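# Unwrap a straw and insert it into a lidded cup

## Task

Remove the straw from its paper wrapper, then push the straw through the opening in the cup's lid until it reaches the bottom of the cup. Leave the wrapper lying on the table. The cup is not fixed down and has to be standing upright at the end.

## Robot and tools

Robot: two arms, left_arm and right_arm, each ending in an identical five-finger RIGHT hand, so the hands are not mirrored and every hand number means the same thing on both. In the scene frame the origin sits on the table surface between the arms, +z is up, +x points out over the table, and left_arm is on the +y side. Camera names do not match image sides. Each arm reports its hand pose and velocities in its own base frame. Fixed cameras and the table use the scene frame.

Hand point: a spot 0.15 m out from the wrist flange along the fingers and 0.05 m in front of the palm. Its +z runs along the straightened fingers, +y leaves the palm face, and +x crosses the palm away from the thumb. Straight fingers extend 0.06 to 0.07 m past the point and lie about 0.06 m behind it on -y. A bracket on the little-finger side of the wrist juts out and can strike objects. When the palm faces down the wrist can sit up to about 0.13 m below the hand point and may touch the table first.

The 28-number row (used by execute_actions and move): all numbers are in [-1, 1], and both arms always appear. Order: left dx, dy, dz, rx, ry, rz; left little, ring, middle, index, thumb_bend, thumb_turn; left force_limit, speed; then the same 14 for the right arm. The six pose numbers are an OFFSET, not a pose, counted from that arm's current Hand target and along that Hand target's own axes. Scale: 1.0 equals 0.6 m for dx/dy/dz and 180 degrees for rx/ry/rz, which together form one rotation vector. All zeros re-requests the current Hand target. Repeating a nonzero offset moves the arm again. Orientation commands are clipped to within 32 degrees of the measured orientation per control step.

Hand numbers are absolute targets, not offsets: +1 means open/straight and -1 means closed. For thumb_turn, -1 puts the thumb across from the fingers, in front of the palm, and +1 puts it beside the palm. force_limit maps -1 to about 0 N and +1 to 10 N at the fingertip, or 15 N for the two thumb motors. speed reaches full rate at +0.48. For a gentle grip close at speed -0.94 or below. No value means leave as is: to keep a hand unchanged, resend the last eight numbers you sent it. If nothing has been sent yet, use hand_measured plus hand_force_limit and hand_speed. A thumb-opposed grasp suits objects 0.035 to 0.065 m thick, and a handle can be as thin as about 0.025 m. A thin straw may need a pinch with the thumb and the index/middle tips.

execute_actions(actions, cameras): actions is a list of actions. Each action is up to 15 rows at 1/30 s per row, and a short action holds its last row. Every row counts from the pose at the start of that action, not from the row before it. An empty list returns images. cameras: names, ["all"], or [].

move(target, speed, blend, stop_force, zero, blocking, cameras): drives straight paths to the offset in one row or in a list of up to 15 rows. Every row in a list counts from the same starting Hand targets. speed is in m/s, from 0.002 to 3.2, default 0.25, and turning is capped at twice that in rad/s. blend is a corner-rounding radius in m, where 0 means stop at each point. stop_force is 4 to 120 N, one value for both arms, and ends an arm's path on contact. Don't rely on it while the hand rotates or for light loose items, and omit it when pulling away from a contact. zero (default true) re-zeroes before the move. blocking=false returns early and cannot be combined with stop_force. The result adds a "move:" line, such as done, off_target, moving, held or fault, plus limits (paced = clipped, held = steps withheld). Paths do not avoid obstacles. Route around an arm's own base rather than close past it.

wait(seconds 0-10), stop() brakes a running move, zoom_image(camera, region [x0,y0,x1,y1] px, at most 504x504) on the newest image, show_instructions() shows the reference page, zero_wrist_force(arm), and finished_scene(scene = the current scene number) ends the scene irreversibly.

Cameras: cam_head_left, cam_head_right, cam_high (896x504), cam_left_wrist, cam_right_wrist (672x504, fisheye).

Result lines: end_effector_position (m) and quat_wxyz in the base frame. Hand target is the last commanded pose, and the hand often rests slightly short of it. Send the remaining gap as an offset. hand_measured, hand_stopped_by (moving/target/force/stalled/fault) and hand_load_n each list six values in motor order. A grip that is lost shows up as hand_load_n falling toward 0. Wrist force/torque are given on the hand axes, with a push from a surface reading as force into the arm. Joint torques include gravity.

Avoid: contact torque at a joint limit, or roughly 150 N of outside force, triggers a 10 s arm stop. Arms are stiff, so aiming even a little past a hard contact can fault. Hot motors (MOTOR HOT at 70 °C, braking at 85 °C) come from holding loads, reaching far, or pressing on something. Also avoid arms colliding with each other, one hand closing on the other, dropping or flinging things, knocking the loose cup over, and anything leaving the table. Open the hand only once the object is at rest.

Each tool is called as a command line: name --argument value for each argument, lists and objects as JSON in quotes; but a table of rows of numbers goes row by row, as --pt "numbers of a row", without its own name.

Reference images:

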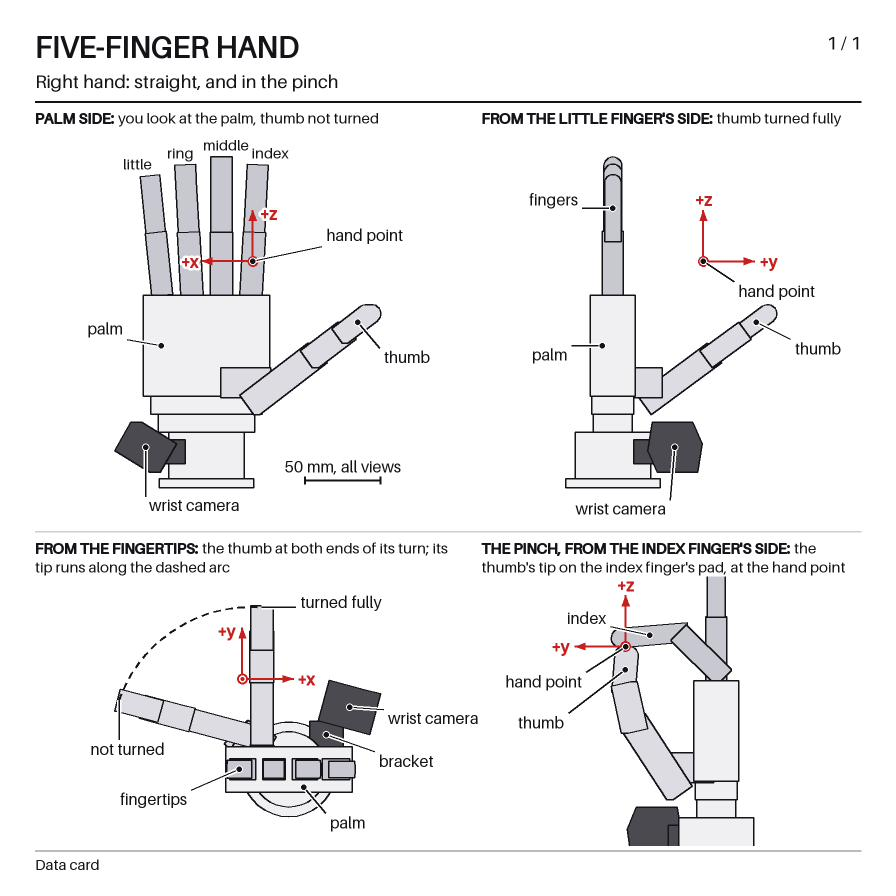

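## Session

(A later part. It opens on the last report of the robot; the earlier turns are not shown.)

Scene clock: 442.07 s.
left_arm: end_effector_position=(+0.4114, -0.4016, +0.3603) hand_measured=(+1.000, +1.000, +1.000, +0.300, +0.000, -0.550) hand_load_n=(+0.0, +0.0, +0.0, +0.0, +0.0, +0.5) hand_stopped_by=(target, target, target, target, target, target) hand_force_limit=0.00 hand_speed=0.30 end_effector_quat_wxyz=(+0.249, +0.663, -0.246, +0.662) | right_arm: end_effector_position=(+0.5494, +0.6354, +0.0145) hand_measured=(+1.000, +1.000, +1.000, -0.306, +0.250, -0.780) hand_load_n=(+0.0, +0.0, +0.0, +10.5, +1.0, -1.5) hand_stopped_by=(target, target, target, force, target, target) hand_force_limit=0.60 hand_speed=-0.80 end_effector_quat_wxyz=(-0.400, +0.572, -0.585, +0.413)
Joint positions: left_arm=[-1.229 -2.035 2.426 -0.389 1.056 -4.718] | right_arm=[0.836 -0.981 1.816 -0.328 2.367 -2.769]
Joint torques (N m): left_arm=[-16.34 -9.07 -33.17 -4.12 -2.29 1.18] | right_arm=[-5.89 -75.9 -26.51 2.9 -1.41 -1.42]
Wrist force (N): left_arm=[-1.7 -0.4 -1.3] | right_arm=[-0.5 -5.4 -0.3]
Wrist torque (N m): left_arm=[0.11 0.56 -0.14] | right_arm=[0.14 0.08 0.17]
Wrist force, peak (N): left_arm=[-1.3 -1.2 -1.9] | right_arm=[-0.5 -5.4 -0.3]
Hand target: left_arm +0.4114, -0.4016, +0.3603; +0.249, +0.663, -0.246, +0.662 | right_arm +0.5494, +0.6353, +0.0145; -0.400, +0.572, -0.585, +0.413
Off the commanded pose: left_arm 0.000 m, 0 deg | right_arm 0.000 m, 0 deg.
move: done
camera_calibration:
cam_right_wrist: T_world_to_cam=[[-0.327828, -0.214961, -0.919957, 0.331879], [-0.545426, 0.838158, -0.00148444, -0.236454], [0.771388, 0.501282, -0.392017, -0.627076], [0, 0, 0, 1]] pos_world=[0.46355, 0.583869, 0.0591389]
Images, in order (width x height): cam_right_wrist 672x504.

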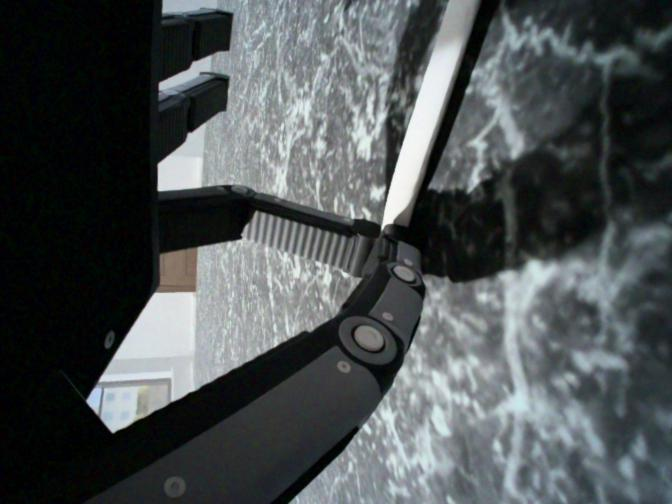

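move --pt "0 0 0 0 0 0 1 1 1 0.3 0.0 -0.55 0 0.3 0.05 -0.052 0.1407 -0.0009 0.183 0.0659 1 1 1 -0.5 0.25 -0.78 0.6 -0.8" --speed 0.1 --cameras '["cam_right_wrist","cam_high","cam_head_left"]'

zoom_image --camera "cam_high" --region '[500, 70, 660, 230]'

Scene clock: 556.37 s.
left_arm: end_effector_position=(+0.4114, -0.4016, +0.3603) hand_measured=(+1.000, +1.000, +1.000, +0.300, +0.000, -0.550) hand_load_n=(+0.0, +0.0, +0.0, +0.0, +0.0, +0.5) hand_stopped_by=(target, target, target, target, target, target) hand_force_limit=0.00 hand_speed=0.30 end_effector_quat_wxyz=(+0.249, +0.663, -0.246, +0.662) | right_arm: end_effector_position=(+0.6386, +0.6030, +0.0153) hand_measured=(+1.000, +1.000, +1.000, -0.306, +0.252, -0.780) hand_load_n=(+0.0, +0.0, +0.0, +7.0, +4.5, -1.5) hand_stopped_by=(target, target, target, force, target, target) hand_force_limit=0.60 hand_speed=-0.80 end_effector_quat_wxyz=(+0.257, -0.370, +0.730, -0.514)
Joint positions: left_arm=[-1.229 -2.035 2.426 -0.389 1.056 -4.718] | right_arm=[0.815 -0.656 1.326 0.587 2.777 -1.909]
Joint torques (N m): left_arm=[-17.41 -10.24 -34.26 -4.4 -2.34 1.44] | right_arm=[-10.77 -81.87 -34.18 6.31 5.83 2.05]
Wrist force (N): left_arm=[-1.6 -0.6 -1.6] | right_arm=[0.3 1.7 -0.5]
Wrist torque (N m): left_arm=[0.09 0.55 -0.15] | right_arm=[0.23 0.02 0.09]
Wrist force, peak (N): left_arm=[-1.8 -1.0 -1.8] | right_arm=[-0.8 -6.0 -7.6]
Hand target: left_arm +0.4114, -0.4016, +0.3603; +0.249, +0.663, -0.246, +0.662 | right_arm +0.6386, +0.6030, +0.0153; +0.257, -0.370, +0.730, -0.514
Off the commanded pose: left_arm 0.000 m, 0 deg | right_arm 0.000 m, 0 deg.
move: done
camera_calibration:
cam_right_wrist: T_world_to_cam=[[-0.392163, 0.0118497, -0.919819, 0.259202], [0.0339138, 0.999424, -0.00158392, -0.627917], [0.91927, -0.0318158, -0.392339, -0.452379], [0, 0, 0, 1]] pos_world=[0.538803, 0.610091, 0.0599379]
Images, in order (width x height): cam_head_left 896x504, cam_high 896x504, cam_right_wrist 672x504.

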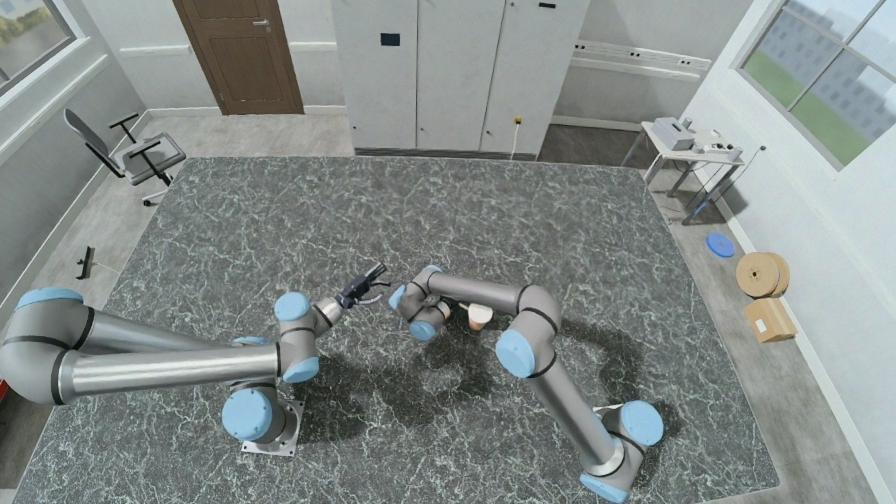

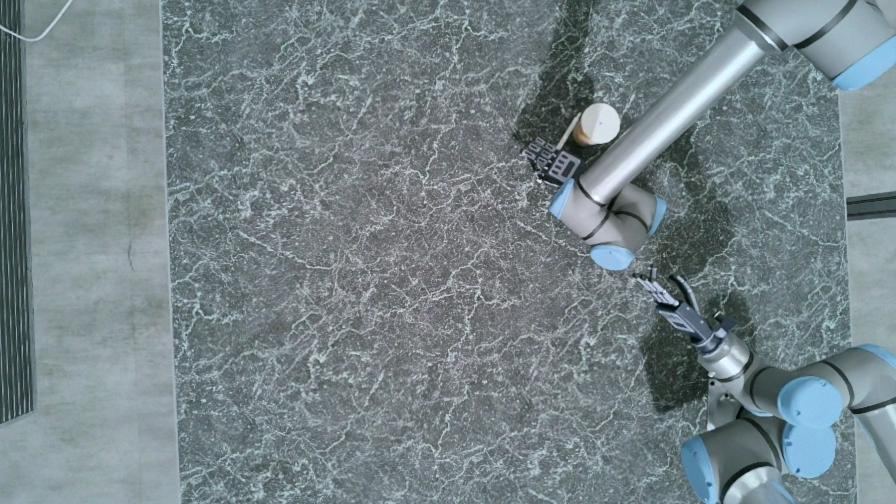

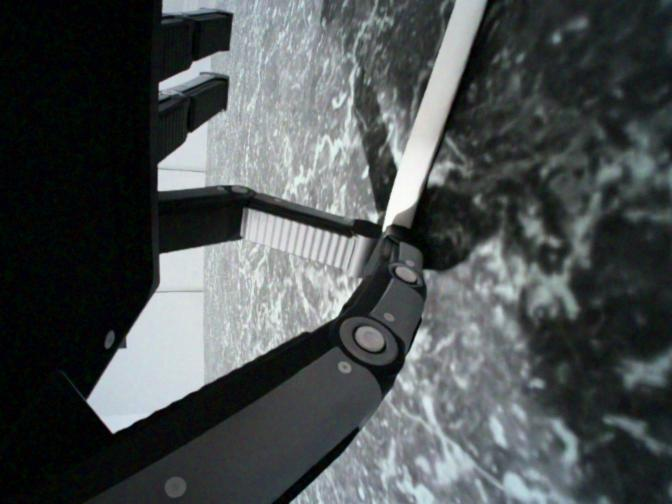

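Scaled by 3.150 from the camera's 896x504 image, which has a finer 1280x720 frame.

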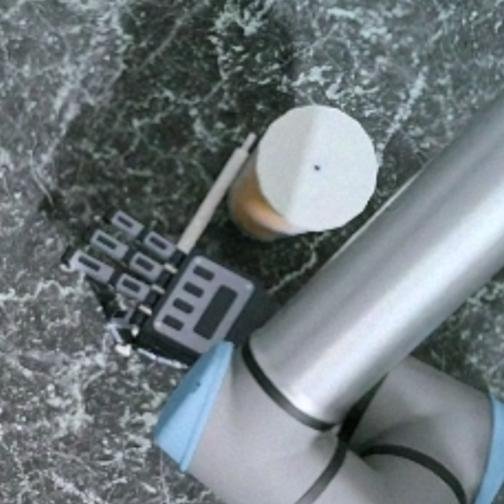

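move --target '[0,0,0,0,0,0,1,1,1,0.3,0.0,-0.55,0,0.3,-0.1328,-0.0237,0.0635,0,0,0,1,1,1,-0.5,0.25,-0.78,0.6,-0.8]' --speed 0.12 --cameras '["cam_high","cam_right_wrist","cam_head_right"]'

zoom_image --camera "cam_high" --region '[500, 200, 800, 400]'

Scene clock: 679.70 s.
left_arm: end_effector_position=(+0.4114, -0.4016, +0.3603) hand_measured=(+1.000, +1.000, +1.000, +0.300, +0.000, -0.550) hand_load_n=(+0.0, +0.0, +0.0, +0.0, +0.0, +0.0) hand_stopped_by=(target, target, target, target, target, target) hand_force_limit=0.00 hand_speed=0.30 end_effector_quat_wxyz=(+0.249, +0.663, -0.246, +0.662) | right_arm: end_effector_position=(+0.7186, +0.6429, +0.0154) hand_measured=(+1.000, +1.000, +1.000, -0.306, +0.252, -0.780) hand_load_n=(+0.0, +0.0, +0.0, +7.5, +4.5, -1.5) hand_stopped_by=(target, target, target, force, target, target) hand_force_limit=0.60 hand_speed=-0.80 end_effector_quat_wxyz=(+0.257, -0.370, +0.730, -0.514)
Joint positions: left_arm=[-1.229 -2.035 2.426 -0.389 1.056 -4.718] | right_arm=[0.781 -0.558 1.103 0.63 2.765 -1.998]
Joint torques (N m): left_arm=[-16.26 -8.14 -34.06 -4.42 -2.31 1.21] | right_arm=[-12.04 -91.23 -34.35 6 -1.98 -1.96]
Wrist force (N): left_arm=[-1.5 -0.9 -1.5] | right_arm=[0.8 1.1 -0.2]
Wrist torque (N m): left_arm=[0.05 0.53 -0.15] | right_arm=[0.22 -0.06 0.26]
Wrist force, peak (N): left_arm=[-1.8 -1.0 -1.8] | right_arm=[0.8 1.9 -0.9]
Hand target: left_arm +0.4114, -0.4016, +0.3603; +0.249, +0.663, -0.246, +0.662 | right_arm +0.7187, +0.6429, +0.0154; +0.257, -0.370, +0.730, -0.514
Off the commanded pose: left_arm 0.000 m, 0 deg | right_arm 0.000 m, 0 deg.
move: done
camera_calibration:
cam_right_wrist: T_world_to_cam=[[-0.392246, 0.0118922, -0.919784, 0.290176], [0.0340207, 0.99942, -0.00158646, -0.670567], [0.919231, -0.031914, -0.392423, -0.524427], [0, 0, 0, 1]] pos_world=[0.618703, 0.649991, 0.0600377]
Images, in order (width x height): cam_head_right 896x504, cam_high 896x504, cam_right_wrist 672x504.

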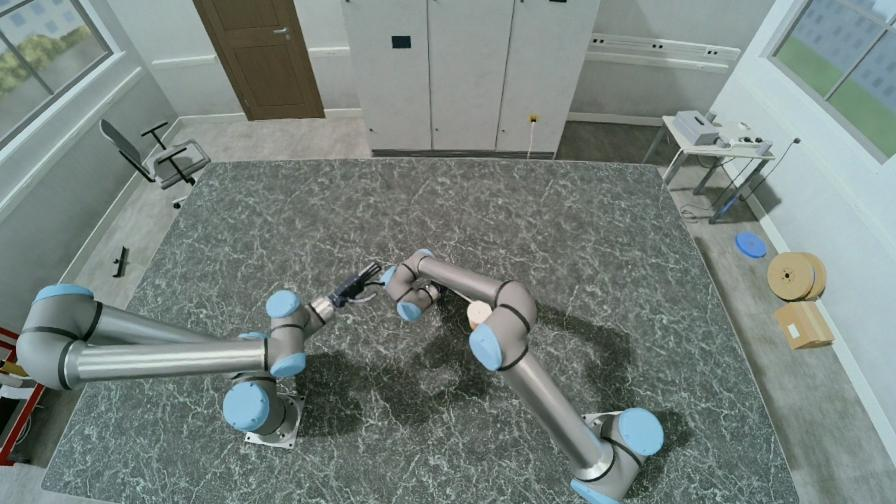

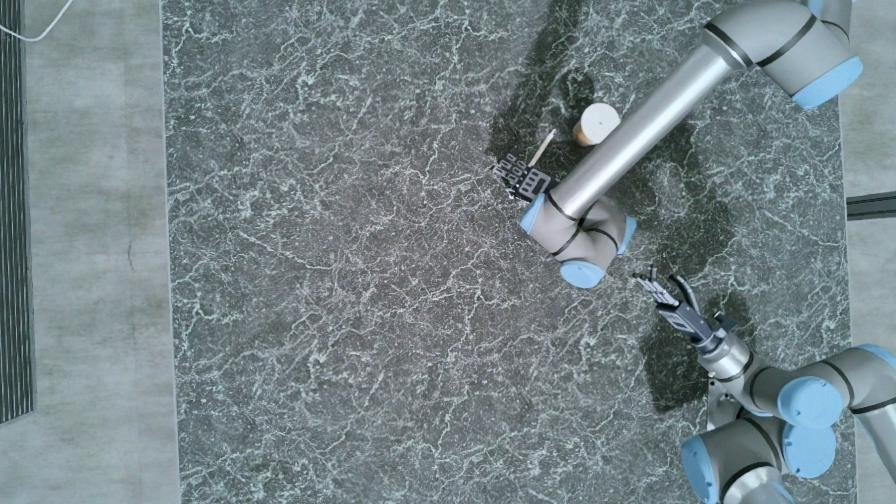

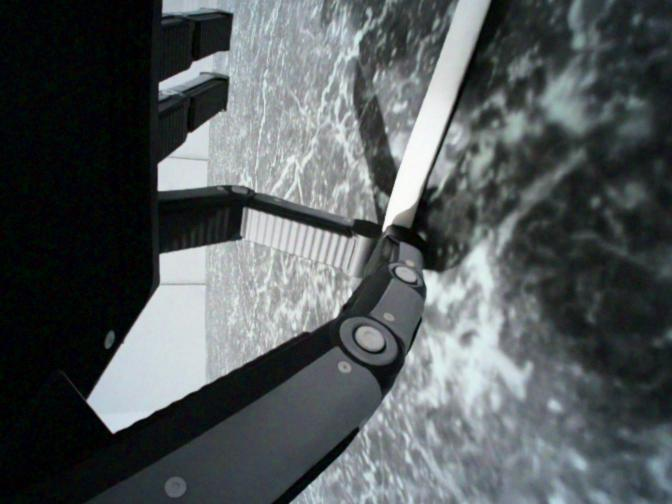

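Scaled by 1.680 from the camera's 896x504 image, which has a finer 1280x720 frame.

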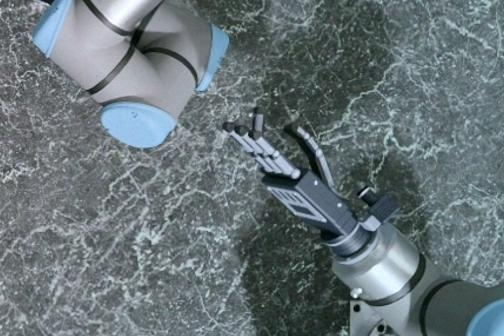

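move --pt "0 0 0 0 0 0 1 1 1 0.3 0.0 -0.55 0 0.3 0 0 0 0 0 0 1 1 1 0.3 0.25 -0.78 0.6 -0.4" --pt "0 0 0 0 0 0 1 1 1 0.3 0.0 -0.55 0 0.3 0.0003 -0.0549 -0.0198 0 0 0 1 1 1 0.3 0.25 -0.78 0.6 -0.4" --pt "0 0 0 0 0 0 1 1 1 0.3 0.0 -0.55 0 0.3 0.0503 -0.0529 -0.0253 0 0.035 0.0127 1 1 1 0.3 0.25 -0.78 0.6 -0.4" --pt "0 0 0 0 0 0 1 1 1 0.3 0.0 -0.55 0 0.3 0.0501 -0.0184 -0.0128 0 0.035 0.0127 1 1 1 0.3 0.25 -0.78 0.6 -0.4" --speed 0.1 --blend '[0,0.01,0.01,0]' --cameras '["cam_right_wrist"]'

move --target '[0,0,0,0,0,0,1,1,1,0.3,0.0,-0.55,0,0.3,0,0.0267,0.0096,0,0,0,1,1,1,0.3,0.25,-0.78,0.6,-0.4]' --speed 0.02 --stop_force 4 --cameras '["cam_right_wrist"]'

Scene clock: 749.50 s.
left_arm: end_effector_position=(+0.4114, -0.4016, +0.3603) hand_measured=(+1.000, +1.000, +1.000, +0.300, +0.000, -0.550) hand_load_n=(+0.0, +0.5, +0.0, +0.0, +0.0, +0.0) hand_stopped_by=(target, target, target, target, target, target) hand_force_limit=0.00 hand_speed=0.30 end_effector_quat_wxyz=(+0.249, +0.663, -0.246, +0.662) | right_arm: end_effector_position=(+0.6981, +0.6209, +0.0287) hand_measured=(+1.000, +1.000, +1.000, +0.300, +0.250, -0.780) hand_load_n=(-0.5, +0.0, -0.5, +0.0, +0.0, +0.0) hand_stopped_by=(target, target, target, target, target, target) hand_force_limit=0.60 hand_speed=-0.40 end_effector_quat_wxyz=(+0.227, -0.326, +0.750, -0.528)
Joint positions: left_arm=[-1.229 -2.035 2.426 -0.389 1.056 -4.718] | right_arm=[0.787 -0.526 1.084 0.932 2.795 -1.661]
Joint torques (N m): left_arm=[-15.91 -7.97 -34.3 -4.38 -2.27 1.28] | right_arm=[6.74 -91.48 -34.5 7.06 6.05 2.72]
Wrist force (N): left_arm=[-1.7 -0.6 -1.6] | right_arm=[0.8 1.7 -0.3]
Wrist torque (N m): left_arm=[0.10 0.57 -0.16] | right_arm=[0.30 -0.09 0.04]
Wrist force, peak (N): left_arm=[-1.8 -0.9 -1.8] | right_arm=[0.6 2.9 0.2]
Hand target: left_arm +0.4114, -0.4016, +0.3603; +0.249, +0.663, -0.246, +0.662 | right_arm +0.6981, +0.6209, +0.0286; +0.227, -0.326, +0.750, -0.528
Off the commanded pose: left_arm 0.000 m, 0 deg | right_arm 0.000 m, 0 deg.
move: done
camera_calibration:
cam_right_wrist: T_world_to_cam=[[-0.387667, 0.0575105, -0.920004, 0.263091], [0.150439, 0.988618, -0.0015917, -0.722404], [0.909441, -0.139022, -0.391906, -0.427796], [0, 0, 0, 1]] pos_world=[0.599725, 0.639579, 0.0732391]
Images, in order (width x height): cam_right_wrist 672x504.

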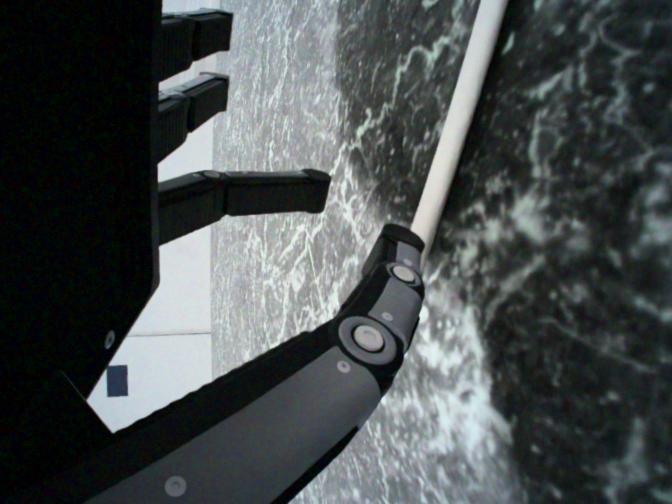

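Scene clock: 751.40 s.
left_arm: end_effector_position=(+0.4114, -0.4016, +0.3603) hand_measured=(+1.000, +1.000, +1.000, +0.300, +0.000, -0.550) hand_load_n=(+0.0, +0.0, +0.0, +0.0, +0.0, +0.5) hand_stopped_by=(target, target, target, target, target, target) hand_force_limit=0.00 hand_speed=0.30 end_effector_quat_wxyz=(+0.249, +0.663, -0.246, +0.662) | right_arm: end_effector_position=(+0.6980, +0.6208, +0.0143) hand_measured=(+1.000, +1.000, +1.000, +0.300, +0.248, -0.780) hand_load_n=(+0.0, +0.0, +0.0, +0.0, -2.0, +0.0) hand_stopped_by=(target, target, target, target, target, target) hand_force_limit=0.60 hand_speed=-0.40 end_effector_quat_wxyz=(+0.227, -0.326, +0.750, -0.528)
Joint positions: left_arm=[-1.229 -2.035 2.426 -0.389 1.056 -4.718] | right_arm=[0.787 -0.512 1.084 0.919 2.795 -1.66]
Joint torques (N m): left_arm=[-16.87 -7.75 -33.81 -4.29 -2.22 1.17] | right_arm=[-8.95 -110.37 -24.05 6.4 -1.72 1.05]
Wrist force (N): left_arm=[-1.4 -1.0 -1.1] | right_arm=[0.4 -1.6 -2.2]
Wrist torque (N m): left_arm=[0.01 0.51 -0.15] | right_arm=[0.25 -0.03 0.00]
Wrist force, peak (N): left_arm=[-1.9 -1.0 -1.6] | right_arm=[-0.1 -7.0 -8.9]
Hand target: left_arm +0.4114, -0.4016, +0.3603; +0.249, +0.663, -0.246, +0.662 | right_arm +0.6980, +0.6208, +0.0143; +0.227, -0.326, +0.750, -0.528 (not the last commanded pose)
Off the commanded pose: left_arm 0.000 m, 0 deg | right_arm 0.003 m, 0 deg.
move: contact (right_arm)
camera_calibration:
cam_right_wrist: T_world_to_cam=[[-0.387705, 0.0574625, -0.919991, 0.249955], [0.150523, 0.988605, -0.00168546, -0.722349], [0.909411, -0.139133, -0.391936, -0.433233], [0, 0, 0, 1]] pos_world=[0.599625, 0.639478, 0.0589389]
Images, in order (width x height): cam_right_wrist 672x504.

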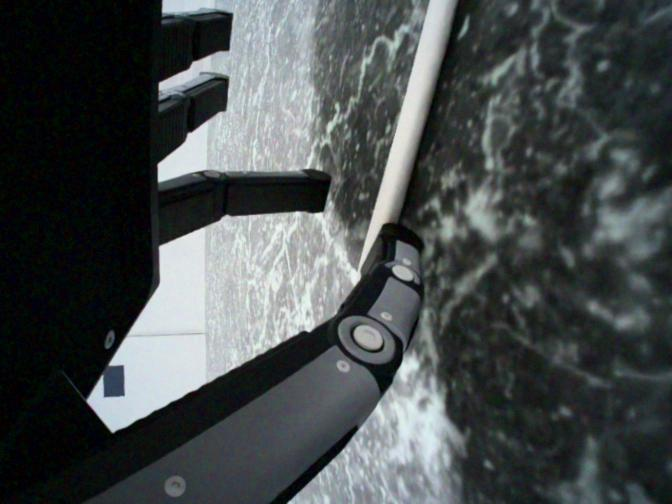

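move --target '[0,0,0,0,0,0,1,1,1,0.3,0.0,-0.55,0,0.3,0,0,0,0,0,0,1,1,1,-0.45,0.25,-0.78,0.1,-0.85]' --cameras '["cam_right_wrist"]'

Scene clock: 761.40 s.
left_arm: end_effector_position=(+0.4114, -0.4016, +0.3603) hand_measured=(+1.000, +1.000, +1.000, +0.300, +0.000, -0.550) hand_load_n=(+0.0, +0.0, +0.0, +0.0, +0.0, +0.0) hand_stopped_by=(target, target, target, target, target, target) hand_force_limit=0.00 hand_speed=0.30 end_effector_quat_wxyz=(+0.249, +0.663, -0.246, +0.662) | right_arm: end_effector_position=(+0.6980, +0.6208, +0.0143) hand_measured=(+1.000, +1.000, +1.000, -0.238, +0.250, -0.780) hand_load_n=(+0.0, +0.0, -0.5, +8.0, -1.0, -0.5) hand_stopped_by=(target, target, target, force, target, target) hand_force_limit=0.10 hand_speed=-0.85 end_effector_quat_wxyz=(+0.227, -0.326, +0.750, -0.528)
Joint positions: left_arm=[-1.229 -2.035 2.426 -0.389 1.056 -4.718] | right_arm=[0.787 -0.512 1.084 0.919 2.795 -1.66]
Joint torques (N m): left_arm=[-17.43 -6.09 -34.03 -4.46 -2.04 1.35] | right_arm=[-7.09 -105.98 -26.64 6 -2.17 -1.69]
Wrist force (N): left_arm=[-1.6 -0.8 -1.4] | right_arm=[0.9 -4.9 0.0]
Wrist torque (N m): left_arm=[0.06 0.55 -0.16] | right_arm=[0.26 -0.10 -0.01]
Wrist force, peak (N): left_arm=[-1.8 -1.0 -1.6] | right_arm=[0.6 -5.3 0.2]
Hand target: left_arm +0.4114, -0.4016, +0.3603; +0.249, +0.663, -0.246, +0.662 | right_arm +0.6980, +0.6208, +0.0143; +0.227, -0.326, +0.750, -0.528
Off the commanded pose: left_arm 0.000 m, 0 deg | right_arm 0.000 m, 0 deg.
move: done
camera_calibration:
cam_right_wrist: T_world_to_cam=[[-0.38769, 0.0575537, -0.919991, 0.249888], [0.150558, 0.9886, -0.00160031, -0.722372], [0.909411, -0.139132, -0.391936, -0.433233], [0, 0, 0, 1]] pos_world=[0.599625, 0.639478, 0.058939]
Images, in order (width x height): cam_right_wrist 672x504.

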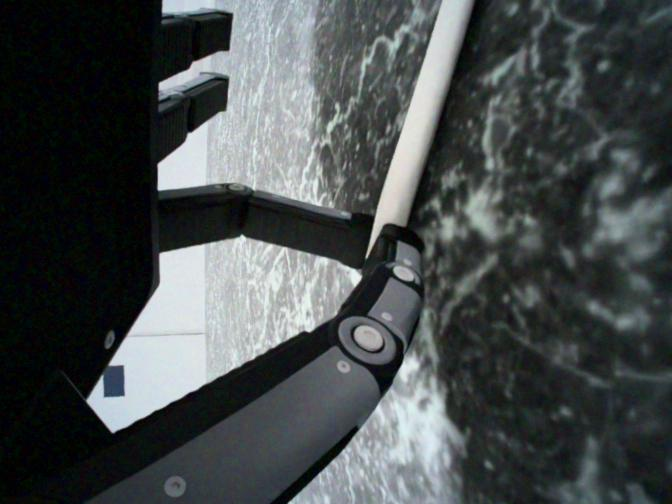

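move --target '[0,0,0,0,0,0,1,1,1,0.3,0.0,-0.55,0,0.3,-0.0342,-0.1612,-0.0442,0,0,0,1,1,1,-0.45,0.25,-0.78,0.1,-0.85]' --speed 0.1 --cameras '["cam_high", "cam_right_wrist"]'

zoom_image --camera "cam_high" --region '[440, 60, 660, 240]'

Scene clock: 814.33 s.
left_arm: end_effector_position=(+0.4114, -0.4016, +0.3603) hand_measured=(+1.000, +1.000, +1.000, +0.300, +0.000, -0.550) hand_load_n=(-0.5, +0.0, +0.0, +0.0, +0.0, +0.5) hand_stopped_by=(target, target, target, target, target, target) hand_force_limit=0.00 hand_speed=0.30 end_effector_quat_wxyz=(+0.249, +0.663, -0.246, +0.662) | right_arm: end_effector_position=(+0.7180, +0.6307, +0.1140) hand_measured=(+1.000, +1.000, +1.000, -0.240, +0.250, -0.780) hand_load_n=(+0.0, +0.0, +0.0, +1.0, +1.0, -0.5) hand_stopped_by=(target, target, target, force, target, target) hand_force_limit=0.10 hand_speed=-0.85 end_effector_quat_wxyz=(+0.227, -0.326, +0.750, -0.528)
Joint positions: left_arm=[-1.229 -2.035 2.426 -0.389 1.056 -4.718] | right_arm=[0.779 -0.572 1.004 1.038 2.794 -1.683]
Joint torques (N m): left_arm=[-16.26 -5.35 -33.93 -4.04 -1.75 0.94] | right_arm=[-10.14 -112.22 -37.52 6.26 -1.75 1.9]
Wrist force (N): left_arm=[-1.8 -1.0 -1.3] | right_arm=[0.4 2.0 0.1]
Wrist torque (N m): left_arm=[0.02 0.57 -0.18] | right_arm=[0.28 -0.02 0.26]
Wrist force, peak (N): left_arm=[-1.5 -1.0 -2.0] | right_arm=[0.7 -5.4 -0.1]
Hand target: left_arm +0.4114, -0.4016, +0.3603; +0.249, +0.663, -0.246, +0.662 | right_arm +0.7180, +0.6307, +0.1142; +0.227, -0.326, +0.750, -0.528
Off the commanded pose: left_arm 0.000 m, 0 deg | right_arm 0.000 m, 0 deg.
move: done
camera_calibration:
cam_right_wrist: T_world_to_cam=[[-0.387809, 0.0573467, -0.919954, 0.348996], [0.150473, 0.988613, -0.00180546, -0.734934], [0.909375, -0.139128, -0.392022, -0.410935], [0, 0, 0, 1]] pos_world=[0.619625, 0.649378, 0.158638]
Images, in order (width x height): cam_high 896x504, cam_right_wrist 672x504.

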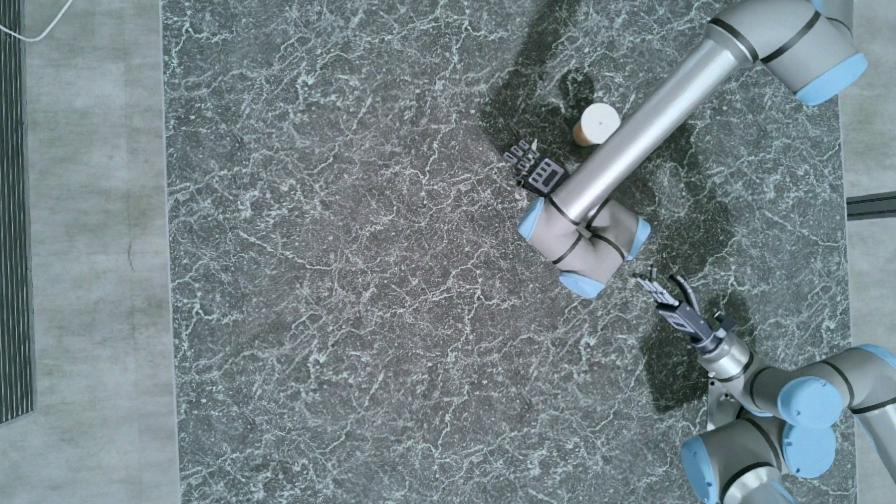

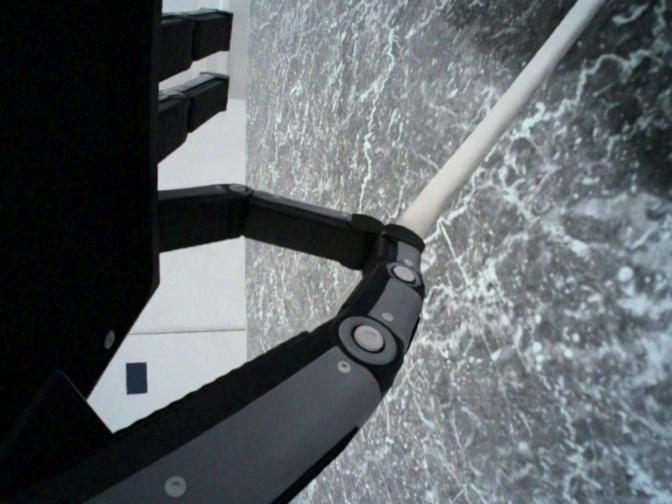

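Scaled by 2.291 from the camera's 896x504 image, which has a finer 1280x720 frame.

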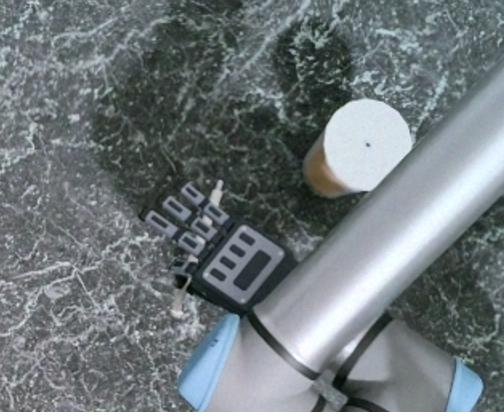

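move --target '[0,0,0,0,0,0,1,1,1,0.3,0.0,-0.55,0,0.3,0,0,0,0,0,0,1,1,1,-0.6,0.25,-0.78,0.9,-0.7]' --speed 0.1 --cameras '["cam_right_wrist"]'

zoom_image --camera "cam_right_wrist" --region '[336, 160, 504, 286]'

Scene clock: 840.07 s.
left_arm: end_effector_position=(+0.4114, -0.4016, +0.3603) hand_measured=(+1.000, +1.000, +1.000, +0.300, +0.000, -0.550) hand_load_n=(+0.0, +0.0, +0.0, +0.0, +0.0, +0.5) hand_stopped_by=(target, target, target, target, target, target) hand_force_limit=0.00 hand_speed=0.30 end_effector_quat_wxyz=(+0.249, +0.663, -0.246, +0.662) | right_arm: end_effector_position=(+0.7180, +0.6307, +0.1142) hand_measured=(+1.000, +1.000, +1.000, -0.334, +0.252, -0.780) hand_load_n=(+0.0, +0.0, +0.0, +12.5, +5.0, -1.0) hand_stopped_by=(target, target, target, force, target, target) hand_force_limit=0.90 hand_speed=-0.70 end_effector_quat_wxyz=(+0.227, -0.326, +0.750, -0.528)
Joint positions: left_arm=[-1.229 -2.035 2.426 -0.389 1.056 -4.718] | right_arm=[0.779 -0.572 1.003 1.038 2.794 -1.683]
Joint torques (N m): left_arm=[-15.49 -5.81 -33.31 -4.14 -1.8 0.71] | right_arm=[-11.07 -111.55 -37.8 6.73 -0.39 2.99]
Wrist force (N): left_arm=[-1.2 -0.9 -1.6] | right_arm=[0.3 2.0 0.1]
Wrist torque (N m): left_arm=[0.05 0.48 -0.14] | right_arm=[0.29 -0.02 0.23]
Wrist force, peak (N): left_arm=[-2.1 -1.0 -1.4] | right_arm=[0.7 2.3 0.0]
Hand target: left_arm +0.4114, -0.4016, +0.3603; +0.249, +0.663, -0.246, +0.662 | right_arm +0.7180, +0.6307, +0.1142; +0.227, -0.326, +0.750, -0.528
Off the commanded pose: left_arm 0.000 m, 0 deg | right_arm 0.000 m, 0 deg.
move: done
camera_calibration:
cam_right_wrist: T_world_to_cam=[[-0.38769, 0.0575537, -0.919991, 0.348979], [0.150558, 0.9886, -0.00160031, -0.73501], [0.909411, -0.139132, -0.391936, -0.41089], [0, 0, 0, 1]] pos_world=[0.619625, 0.649378, 0.158839]
Images, in order (width x height): cam_right_wrist 672x504.

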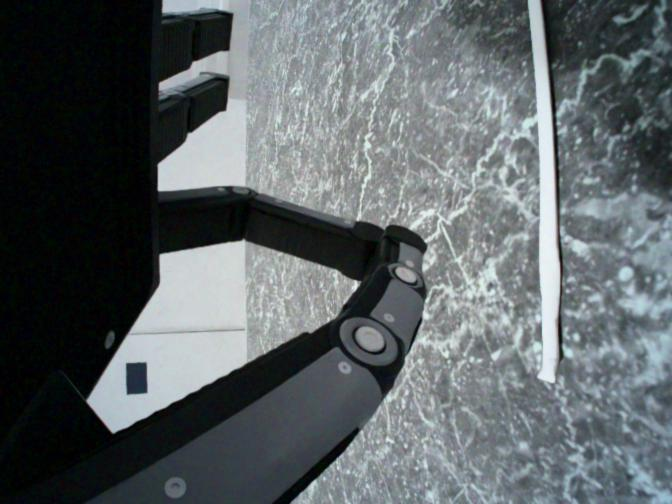

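Scaled by 3.000 from the camera's 672x504 image, which has a finer 960x720 frame.

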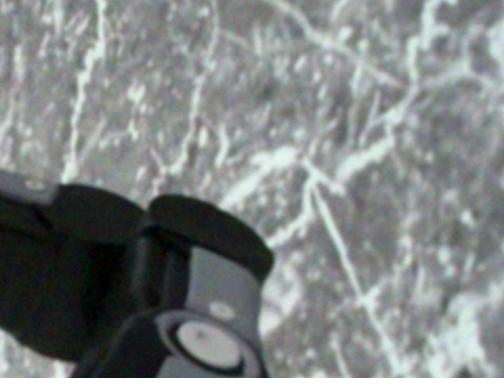

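move --target '[0,0,0,0,0,0,1,1,1,0.3,0.0,-0.55,0,0.3,-0.0427,0.084,0.0317,0.0008,-0.186,-0.0669,1,1,1,0.3,0.25,-0.78,0.6,-0.2]' --speed 0.25 --cameras '["cam_high", "cam_right_wrist"]'

zoom_image --camera "cam_right_wrist" --region '[336, 160, 504, 286]'

Scene clock: 1010.80 s.
left_arm: end_effector_position=(+0.4114, -0.4016, +0.3603) hand_measured=(+1.000, +1.000, +1.000, +0.300, +0.000, -0.550) hand_load_n=(+0.0, +0.0, +0.0, +0.0, +0.0, +0.0) hand_stopped_by=(target, target, target, target, target, target) hand_force_limit=0.00 hand_speed=0.30 end_effector_quat_wxyz=(+0.249, +0.663, -0.246, +0.662) | right_arm: end_effector_position=(+0.7360, +0.6487, +0.0603) hand_measured=(+1.000, +1.000, +1.000, +0.300, +0.250, -0.780) hand_load_n=(+0.0, -0.5, +0.0, +0.0, +0.0, +0.0) hand_stopped_by=(target, target, target, target, target, target) hand_force_limit=0.60 hand_speed=-0.20 end_effector_quat_wxyz=(+0.377, -0.540, +0.615, -0.434)
Joint positions: left_arm=[-1.229 -2.035 2.426 -0.389 1.056 -4.718] | right_arm=[0.698 -0.868 1.494 -0.135 2.34 -2.789]
Joint torques (N m): left_arm=[-17.07 -4.88 -33.67 -4.26 -1.99 1.02] | right_arm=[-13.92 -95.61 -25.72 -0.52 -2.53 -4.02]
Wrist force (N): left_arm=[-1.1 -0.7 -1.5] | right_arm=[0.4 1.2 0.0]
Wrist torque (N m): left_arm=[0.08 0.48 -0.13] | right_arm=[0.16 0.01 0.21]
Wrist force, peak (N): left_arm=[-1.6 -1.0 -1.9] | right_arm=[0.5 2.2 0.1]
Hand target: left_arm +0.4114, -0.4016, +0.3603; +0.249, +0.663, -0.246, +0.662 | right_arm +0.7360, +0.6487, +0.0603; +0.378, -0.540, +0.615, -0.434
Off the commanded pose: left_arm 0.000 m, 0 deg | right_arm 0.000 m, 0 deg.
move: done
camera_calibration:
cam_right_wrist: T_world_to_cam=[[-0.348788, -0.178546, -0.920037, 0.429785], [-0.452554, 0.891736, -0.00148962, -0.248914], [0.820696, 0.415847, -0.391828, -0.740651], [0, 0, 0, 1]] pos_world=[0.645106, 0.606699, 0.104839]
Images, in order (width x height): cam_high 896x504, cam_right_wrist 672x504.

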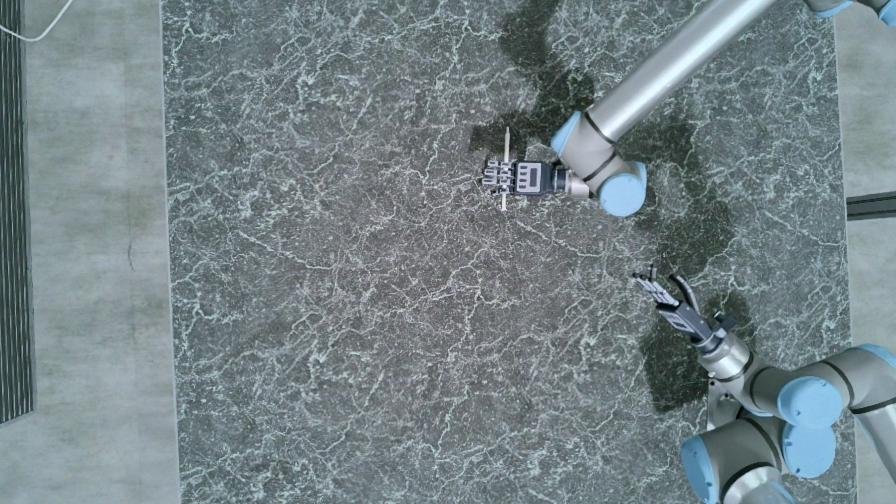

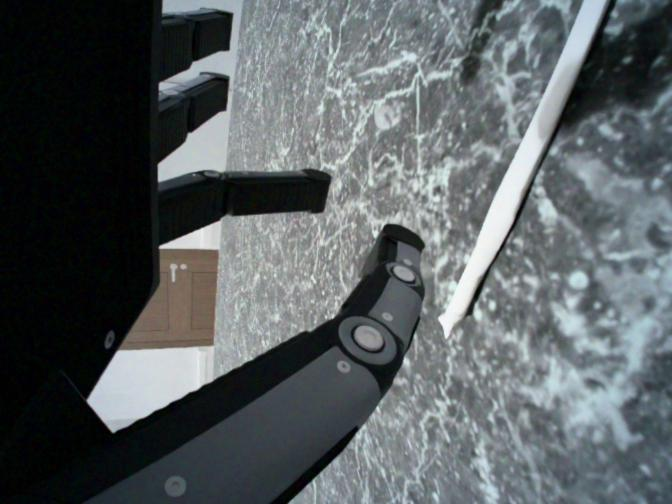

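Scaled by 3.000 from the camera's 672x504 image, which has a finer 960x720 frame.

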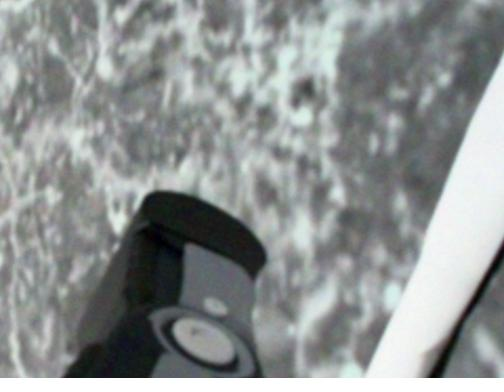

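move --target '[0,0,0,0,0,0,1,1,1,0.3,0.0,-0.55,0,0.3,0,0.0553,0.02,0,0,0,1,1,1,0.3,0.25,-0.78,0.6,-0.2]' --speed 0.12

move --target '[0,0,0,0,0,0,1,1,1,0.3,0.0,-0.55,0,0.3,0,0.0227,0.0082,0,0,0,1,1,1,0.3,0.25,-0.78,0.6,-0.2]' --speed 0.02 --stop_force 4

move --target '[0,0,0,0,0,0,1,1,1,0.3,0.0,-0.55,0,0.3,0,-0.0008,-0.0003,0,0,0,1,1,1,-0.45,0.25,-0.78,0.1,-0.85]' --cameras '["cam_right_wrist"]'

zoom_image --camera "cam_right_wrist" --region '[300, 130, 468, 256]'

Scene clock: 1054.07 s.
left_arm: end_effector_position=(+0.4114, -0.4016, +0.3603) hand_measured=(+1.000, +1.000, +1.000, +0.300, +0.000, -0.550) hand_load_n=(+0.0, +0.0, +0.0, +0.0, +0.0, +0.0) hand_stopped_by=(target, target, target, target, target, target) hand_force_limit=0.00 hand_speed=0.30 end_effector_quat_wxyz=(+0.249, +0.663, -0.246, +0.662) | right_arm: end_effector_position=(+0.7360, +0.6486, +0.0252) hand_measured=(+1.000, +1.000, +1.000, +0.300, +0.250, -0.780) hand_load_n=(+0.0, +0.0, +0.0, +0.0, +0.0, +0.0) hand_stopped_by=(target, target, target, target, target, target) hand_force_limit=0.60 hand_speed=-0.20 end_effector_quat_wxyz=(+0.378, -0.540, +0.615, -0.434)
Joint positions: left_arm=[-1.229 -2.035 2.426 -0.389 1.056 -4.718] | right_arm=[0.698 -0.833 1.506 -0.182 2.34 -2.789]
Joint torques (N m): left_arm=[-17.38 -4.2 -33.88 -4.07 -1.88 0.85] | right_arm=[-10.86 -76.23 -22.86 -1.41 -2.83 -2.92]
Wrist force (N): left_arm=[-1.5 -0.6 -1.3] | right_arm=[0.3 1.5 -0.4]
Wrist torque (N m): left_arm=[0.08 0.52 -0.14] | right_arm=[0.22 0.02 0.19]
Wrist force, peak (N): left_arm=[-2.0 -0.7 -1.7] | right_arm=[0.7 1.7 -0.4]
Hand target: left_arm +0.4114, -0.4016, +0.3603; +0.249, +0.663, -0.246, +0.662 | right_arm +0.7360, +0.6486, +0.0250; +0.378, -0.540, +0.615, -0.434
Off the commanded pose: left_arm 0.000 m, 0 deg | right_arm 0.000 m, 0 deg.
move: done

Scene clock: 1055.83 s.
left_arm: end_effector_position=(+0.4114, -0.4016, +0.3603) hand_measured=(+1.000, +1.000, +1.000, +0.300, +0.000, -0.550) hand_load_n=(+0.0, +0.0, +0.0, +0.0, +0.0, +0.0) hand_stopped_by=(target, target, target, target, target, target) hand_force_limit=0.00 hand_speed=0.30 end_effector_quat_wxyz=(+0.249, +0.663, -0.246, +0.662) | right_arm: end_effector_position=(+0.7360, +0.6485, +0.0148) hand_measured=(+1.000, +1.000, +1.000, +0.300, +0.248, -0.780) hand_load_n=(+0.0, +0.0, +0.0, +0.0, -1.5, +0.0) hand_stopped_by=(target, target, target, target, target, target) hand_force_limit=0.60 hand_speed=-0.20 end_effector_quat_wxyz=(+0.378, -0.540, +0.615, -0.434)
Joint positions: left_arm=[-1.229 -2.035 2.426 -0.389 1.056 -4.718] | right_arm=[0.698 -0.823 1.509 -0.195 2.34 -2.79]
Joint torques (N m): left_arm=[-15.13 -4.87 -34.19 -4.11 -1.72 0.72] | right_arm=[-9.98 -95.28 -34.14 3.69 -2.75 -3.03]
Wrist force (N): left_arm=[-1.5 -1.0 -1.5] | right_arm=[0.3 -1.3 -1.6]
Wrist torque (N m): left_arm=[0.03 0.53 -0.16] | right_arm=[0.17 0.03 0.15]
Wrist force, peak (N): left_arm=[-1.7 -0.9 -1.8] | right_arm=[0.1 -7.2 -9.6]
Hand target: left_arm +0.4114, -0.4016, +0.3603; +0.249, +0.663, -0.246, +0.662 | right_arm +0.7360, +0.6485, +0.0148; +0.378, -0.540, +0.615, -0.434 (not the last commanded pose)
Off the commanded pose: left_arm 0.000 m, 0 deg | right_arm 0.004 m, 0 deg.
move: contact (right_arm)

Scene clock: 1057.43 s.
left_arm: end_effector_position=(+0.4114, -0.4016, +0.3603) hand_measured=(+1.000, +1.000, +1.000, +0.300, +0.000, -0.550) hand_load_n=(+0.0, +0.5, +0.0, +0.0, +0.0, +0.0) hand_stopped_by=(target, target, target, target, target, target) hand_force_limit=0.00 hand_speed=0.30 end_effector_quat_wxyz=(+0.249, +0.663, -0.246, +0.662) | right_arm: end_effector_position=(+0.7361, +0.6485, +0.0154) hand_measured=(+1.000, +1.000, +1.000, -0.252, +0.250, -0.780) hand_load_n=(+0.0, +0.0, +0.0, +8.5, +3.0, -0.5) hand_stopped_by=(target, target, target, force, target, target) hand_force_limit=0.10 hand_speed=-0.85 end_effector_quat_wxyz=(+0.378, -0.540, +0.615, -0.434)
Joint positions: left_arm=[-1.229 -2.035 2.426 -0.389 1.056 -4.718] | right_arm=[0.698 -0.823 1.509 -0.194 2.34 -2.79]
Joint torques (N m): left_arm=[-16.78 -4.63 -34.46 -3.99 -1.63 0.81] | right_arm=[-3.93 -93.83 -32.11 3.25 -1.59 -1.89]
Wrist force (N): left_arm=[-1.9 -0.7 -1.3] | right_arm=[0.5 -2.2 -0.3]
Wrist torque (N m): left_arm=[0.06 0.60 -0.18] | right_arm=[0.16 0.00 0.15]
Wrist force, peak (N): left_arm=[-1.7 -1.2 -1.4] | right_arm=[0.5 -2.2 -0.3]
Hand target: left_arm +0.4114, -0.4016, +0.3603; +0.249, +0.663, -0.246, +0.662 | right_arm +0.7360, +0.6485, +0.0153; +0.378, -0.540, +0.615, -0.434
Off the commanded pose: left_arm 0.000 m, 0 deg | right_arm 0.000 m, 0 deg.
move: done
camera_calibration:
cam_right_wrist: T_world_to_cam=[[-0.348644, -0.178572, -0.920087, 0.3884], [-0.452731, 0.891646, -0.00150082, -0.248589], [0.82066, 0.416028, -0.391712, -0.758336], [0, 0, 0, 1]] pos_world=[0.645205, 0.6065, 0.0599398]
Images, in order (width x height): cam_right_wrist 672x504.

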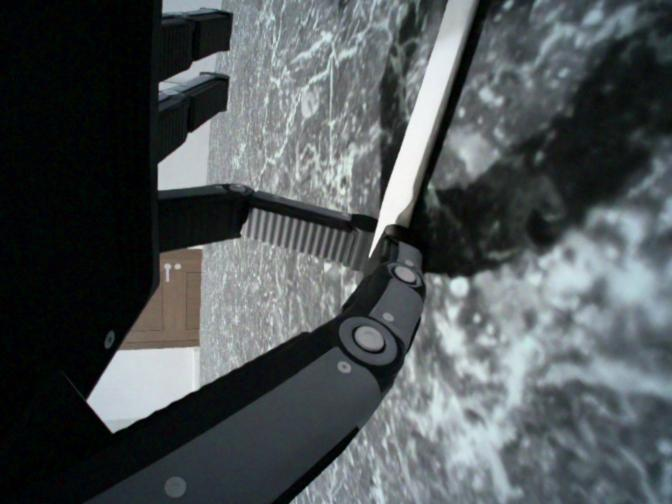

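Scaled by 3.000 from the camera's 672x504 image, which has a finer 960x720 frame.

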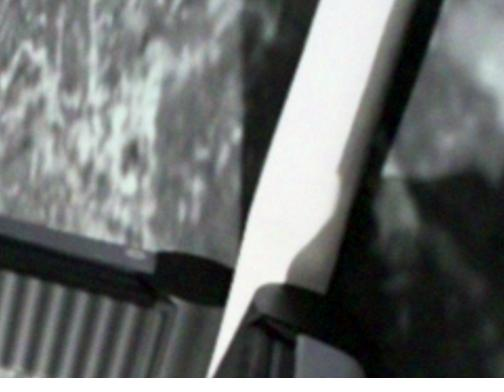

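move --target '[0,0,0,0,0,0,1,1,1,0.3,0.0,-0.55,0,0.3,0,-0.0078,-0.0028,0,0,0,1,1,1,-0.45,0.25,-0.78,0.1,-0.85]' --speed 0.03 --cameras '["cam_right_wrist"]'

zoom_image --camera "cam_right_wrist" --region '[300, 130, 468, 256]'

Scene clock: 1075.40 s.
left_arm: end_effector_position=(+0.4114, -0.4016, +0.3603) hand_measured=(+1.000, +1.000, +1.000, +0.300, +0.000, -0.550) hand_load_n=(+0.0, +0.0, +0.0, +0.0, +0.0, +0.0) hand_stopped_by=(target, target, target, target, target, target) hand_force_limit=0.00 hand_speed=0.30 end_effector_quat_wxyz=(+0.249, +0.663, -0.246, +0.662) | right_arm: end_effector_position=(+0.7360, +0.6485, +0.0201) hand_measured=(+1.000, +1.000, +1.000, -0.252, +0.252, -0.780) hand_load_n=(+0.0, +0.0, +0.0, +6.5, +4.5, -0.5) hand_stopped_by=(target, target, target, force, target, target) hand_force_limit=0.10 hand_speed=-0.85 end_effector_quat_wxyz=(+0.378, -0.540, +0.615, -0.434)
Joint positions: left_arm=[-1.229 -2.035 2.426 -0.389 1.056 -4.718] | right_arm=[0.698 -0.828 1.507 -0.188 2.34 -2.79]
Joint torques (N m): left_arm=[-17.82 -3.24 -34.04 -3.97 -1.94 0.85] | right_arm=[0.19 -96.96 -36.02 4.3 2.23 0.91]
Wrist force (N): left_arm=[-1.4 -1.0 -1.3] | right_arm=[0.3 1.3 -0.3]
Wrist torque (N m): left_arm=[0.02 0.51 -0.16] | right_arm=[0.18 0.03 0.18]
Wrist force, peak (N): left_arm=[-1.9 -0.9 -1.7] | right_arm=[0.4 -2.5 -0.7]
Hand target: left_arm +0.4114, -0.4016, +0.3603; +0.249, +0.663, -0.246, +0.662 | right_arm +0.7360, +0.6485, +0.0203; +0.378, -0.540, +0.615, -0.434
Off the commanded pose: left_arm 0.000 m, 0 deg | right_arm 0.000 m, 0 deg.
move: done
camera_calibration:
cam_right_wrist: T_world_to_cam=[[-0.348672, -0.178586, -0.920073, 0.392751], [-0.452768, 0.891627, -0.00148339, -0.248548], [0.820627, 0.416062, -0.391743, -0.756493], [0, 0, 0, 1]] pos_world=[0.645205, 0.6065, 0.0646397]
Images, in order (width x height): cam_right_wrist 672x504.

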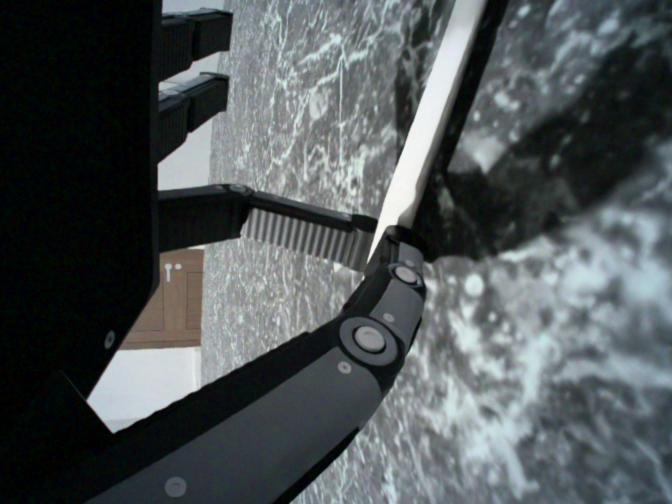

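Scaled by 3.000 from the camera's 672x504 image, which has a finer 960x720 frame.

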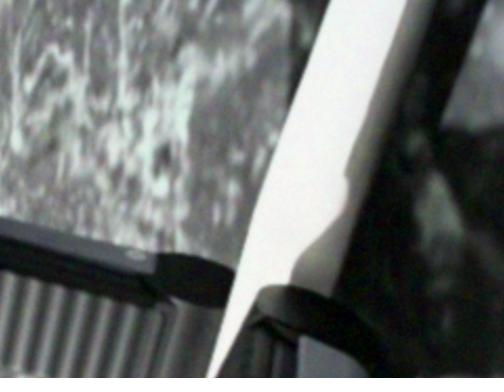

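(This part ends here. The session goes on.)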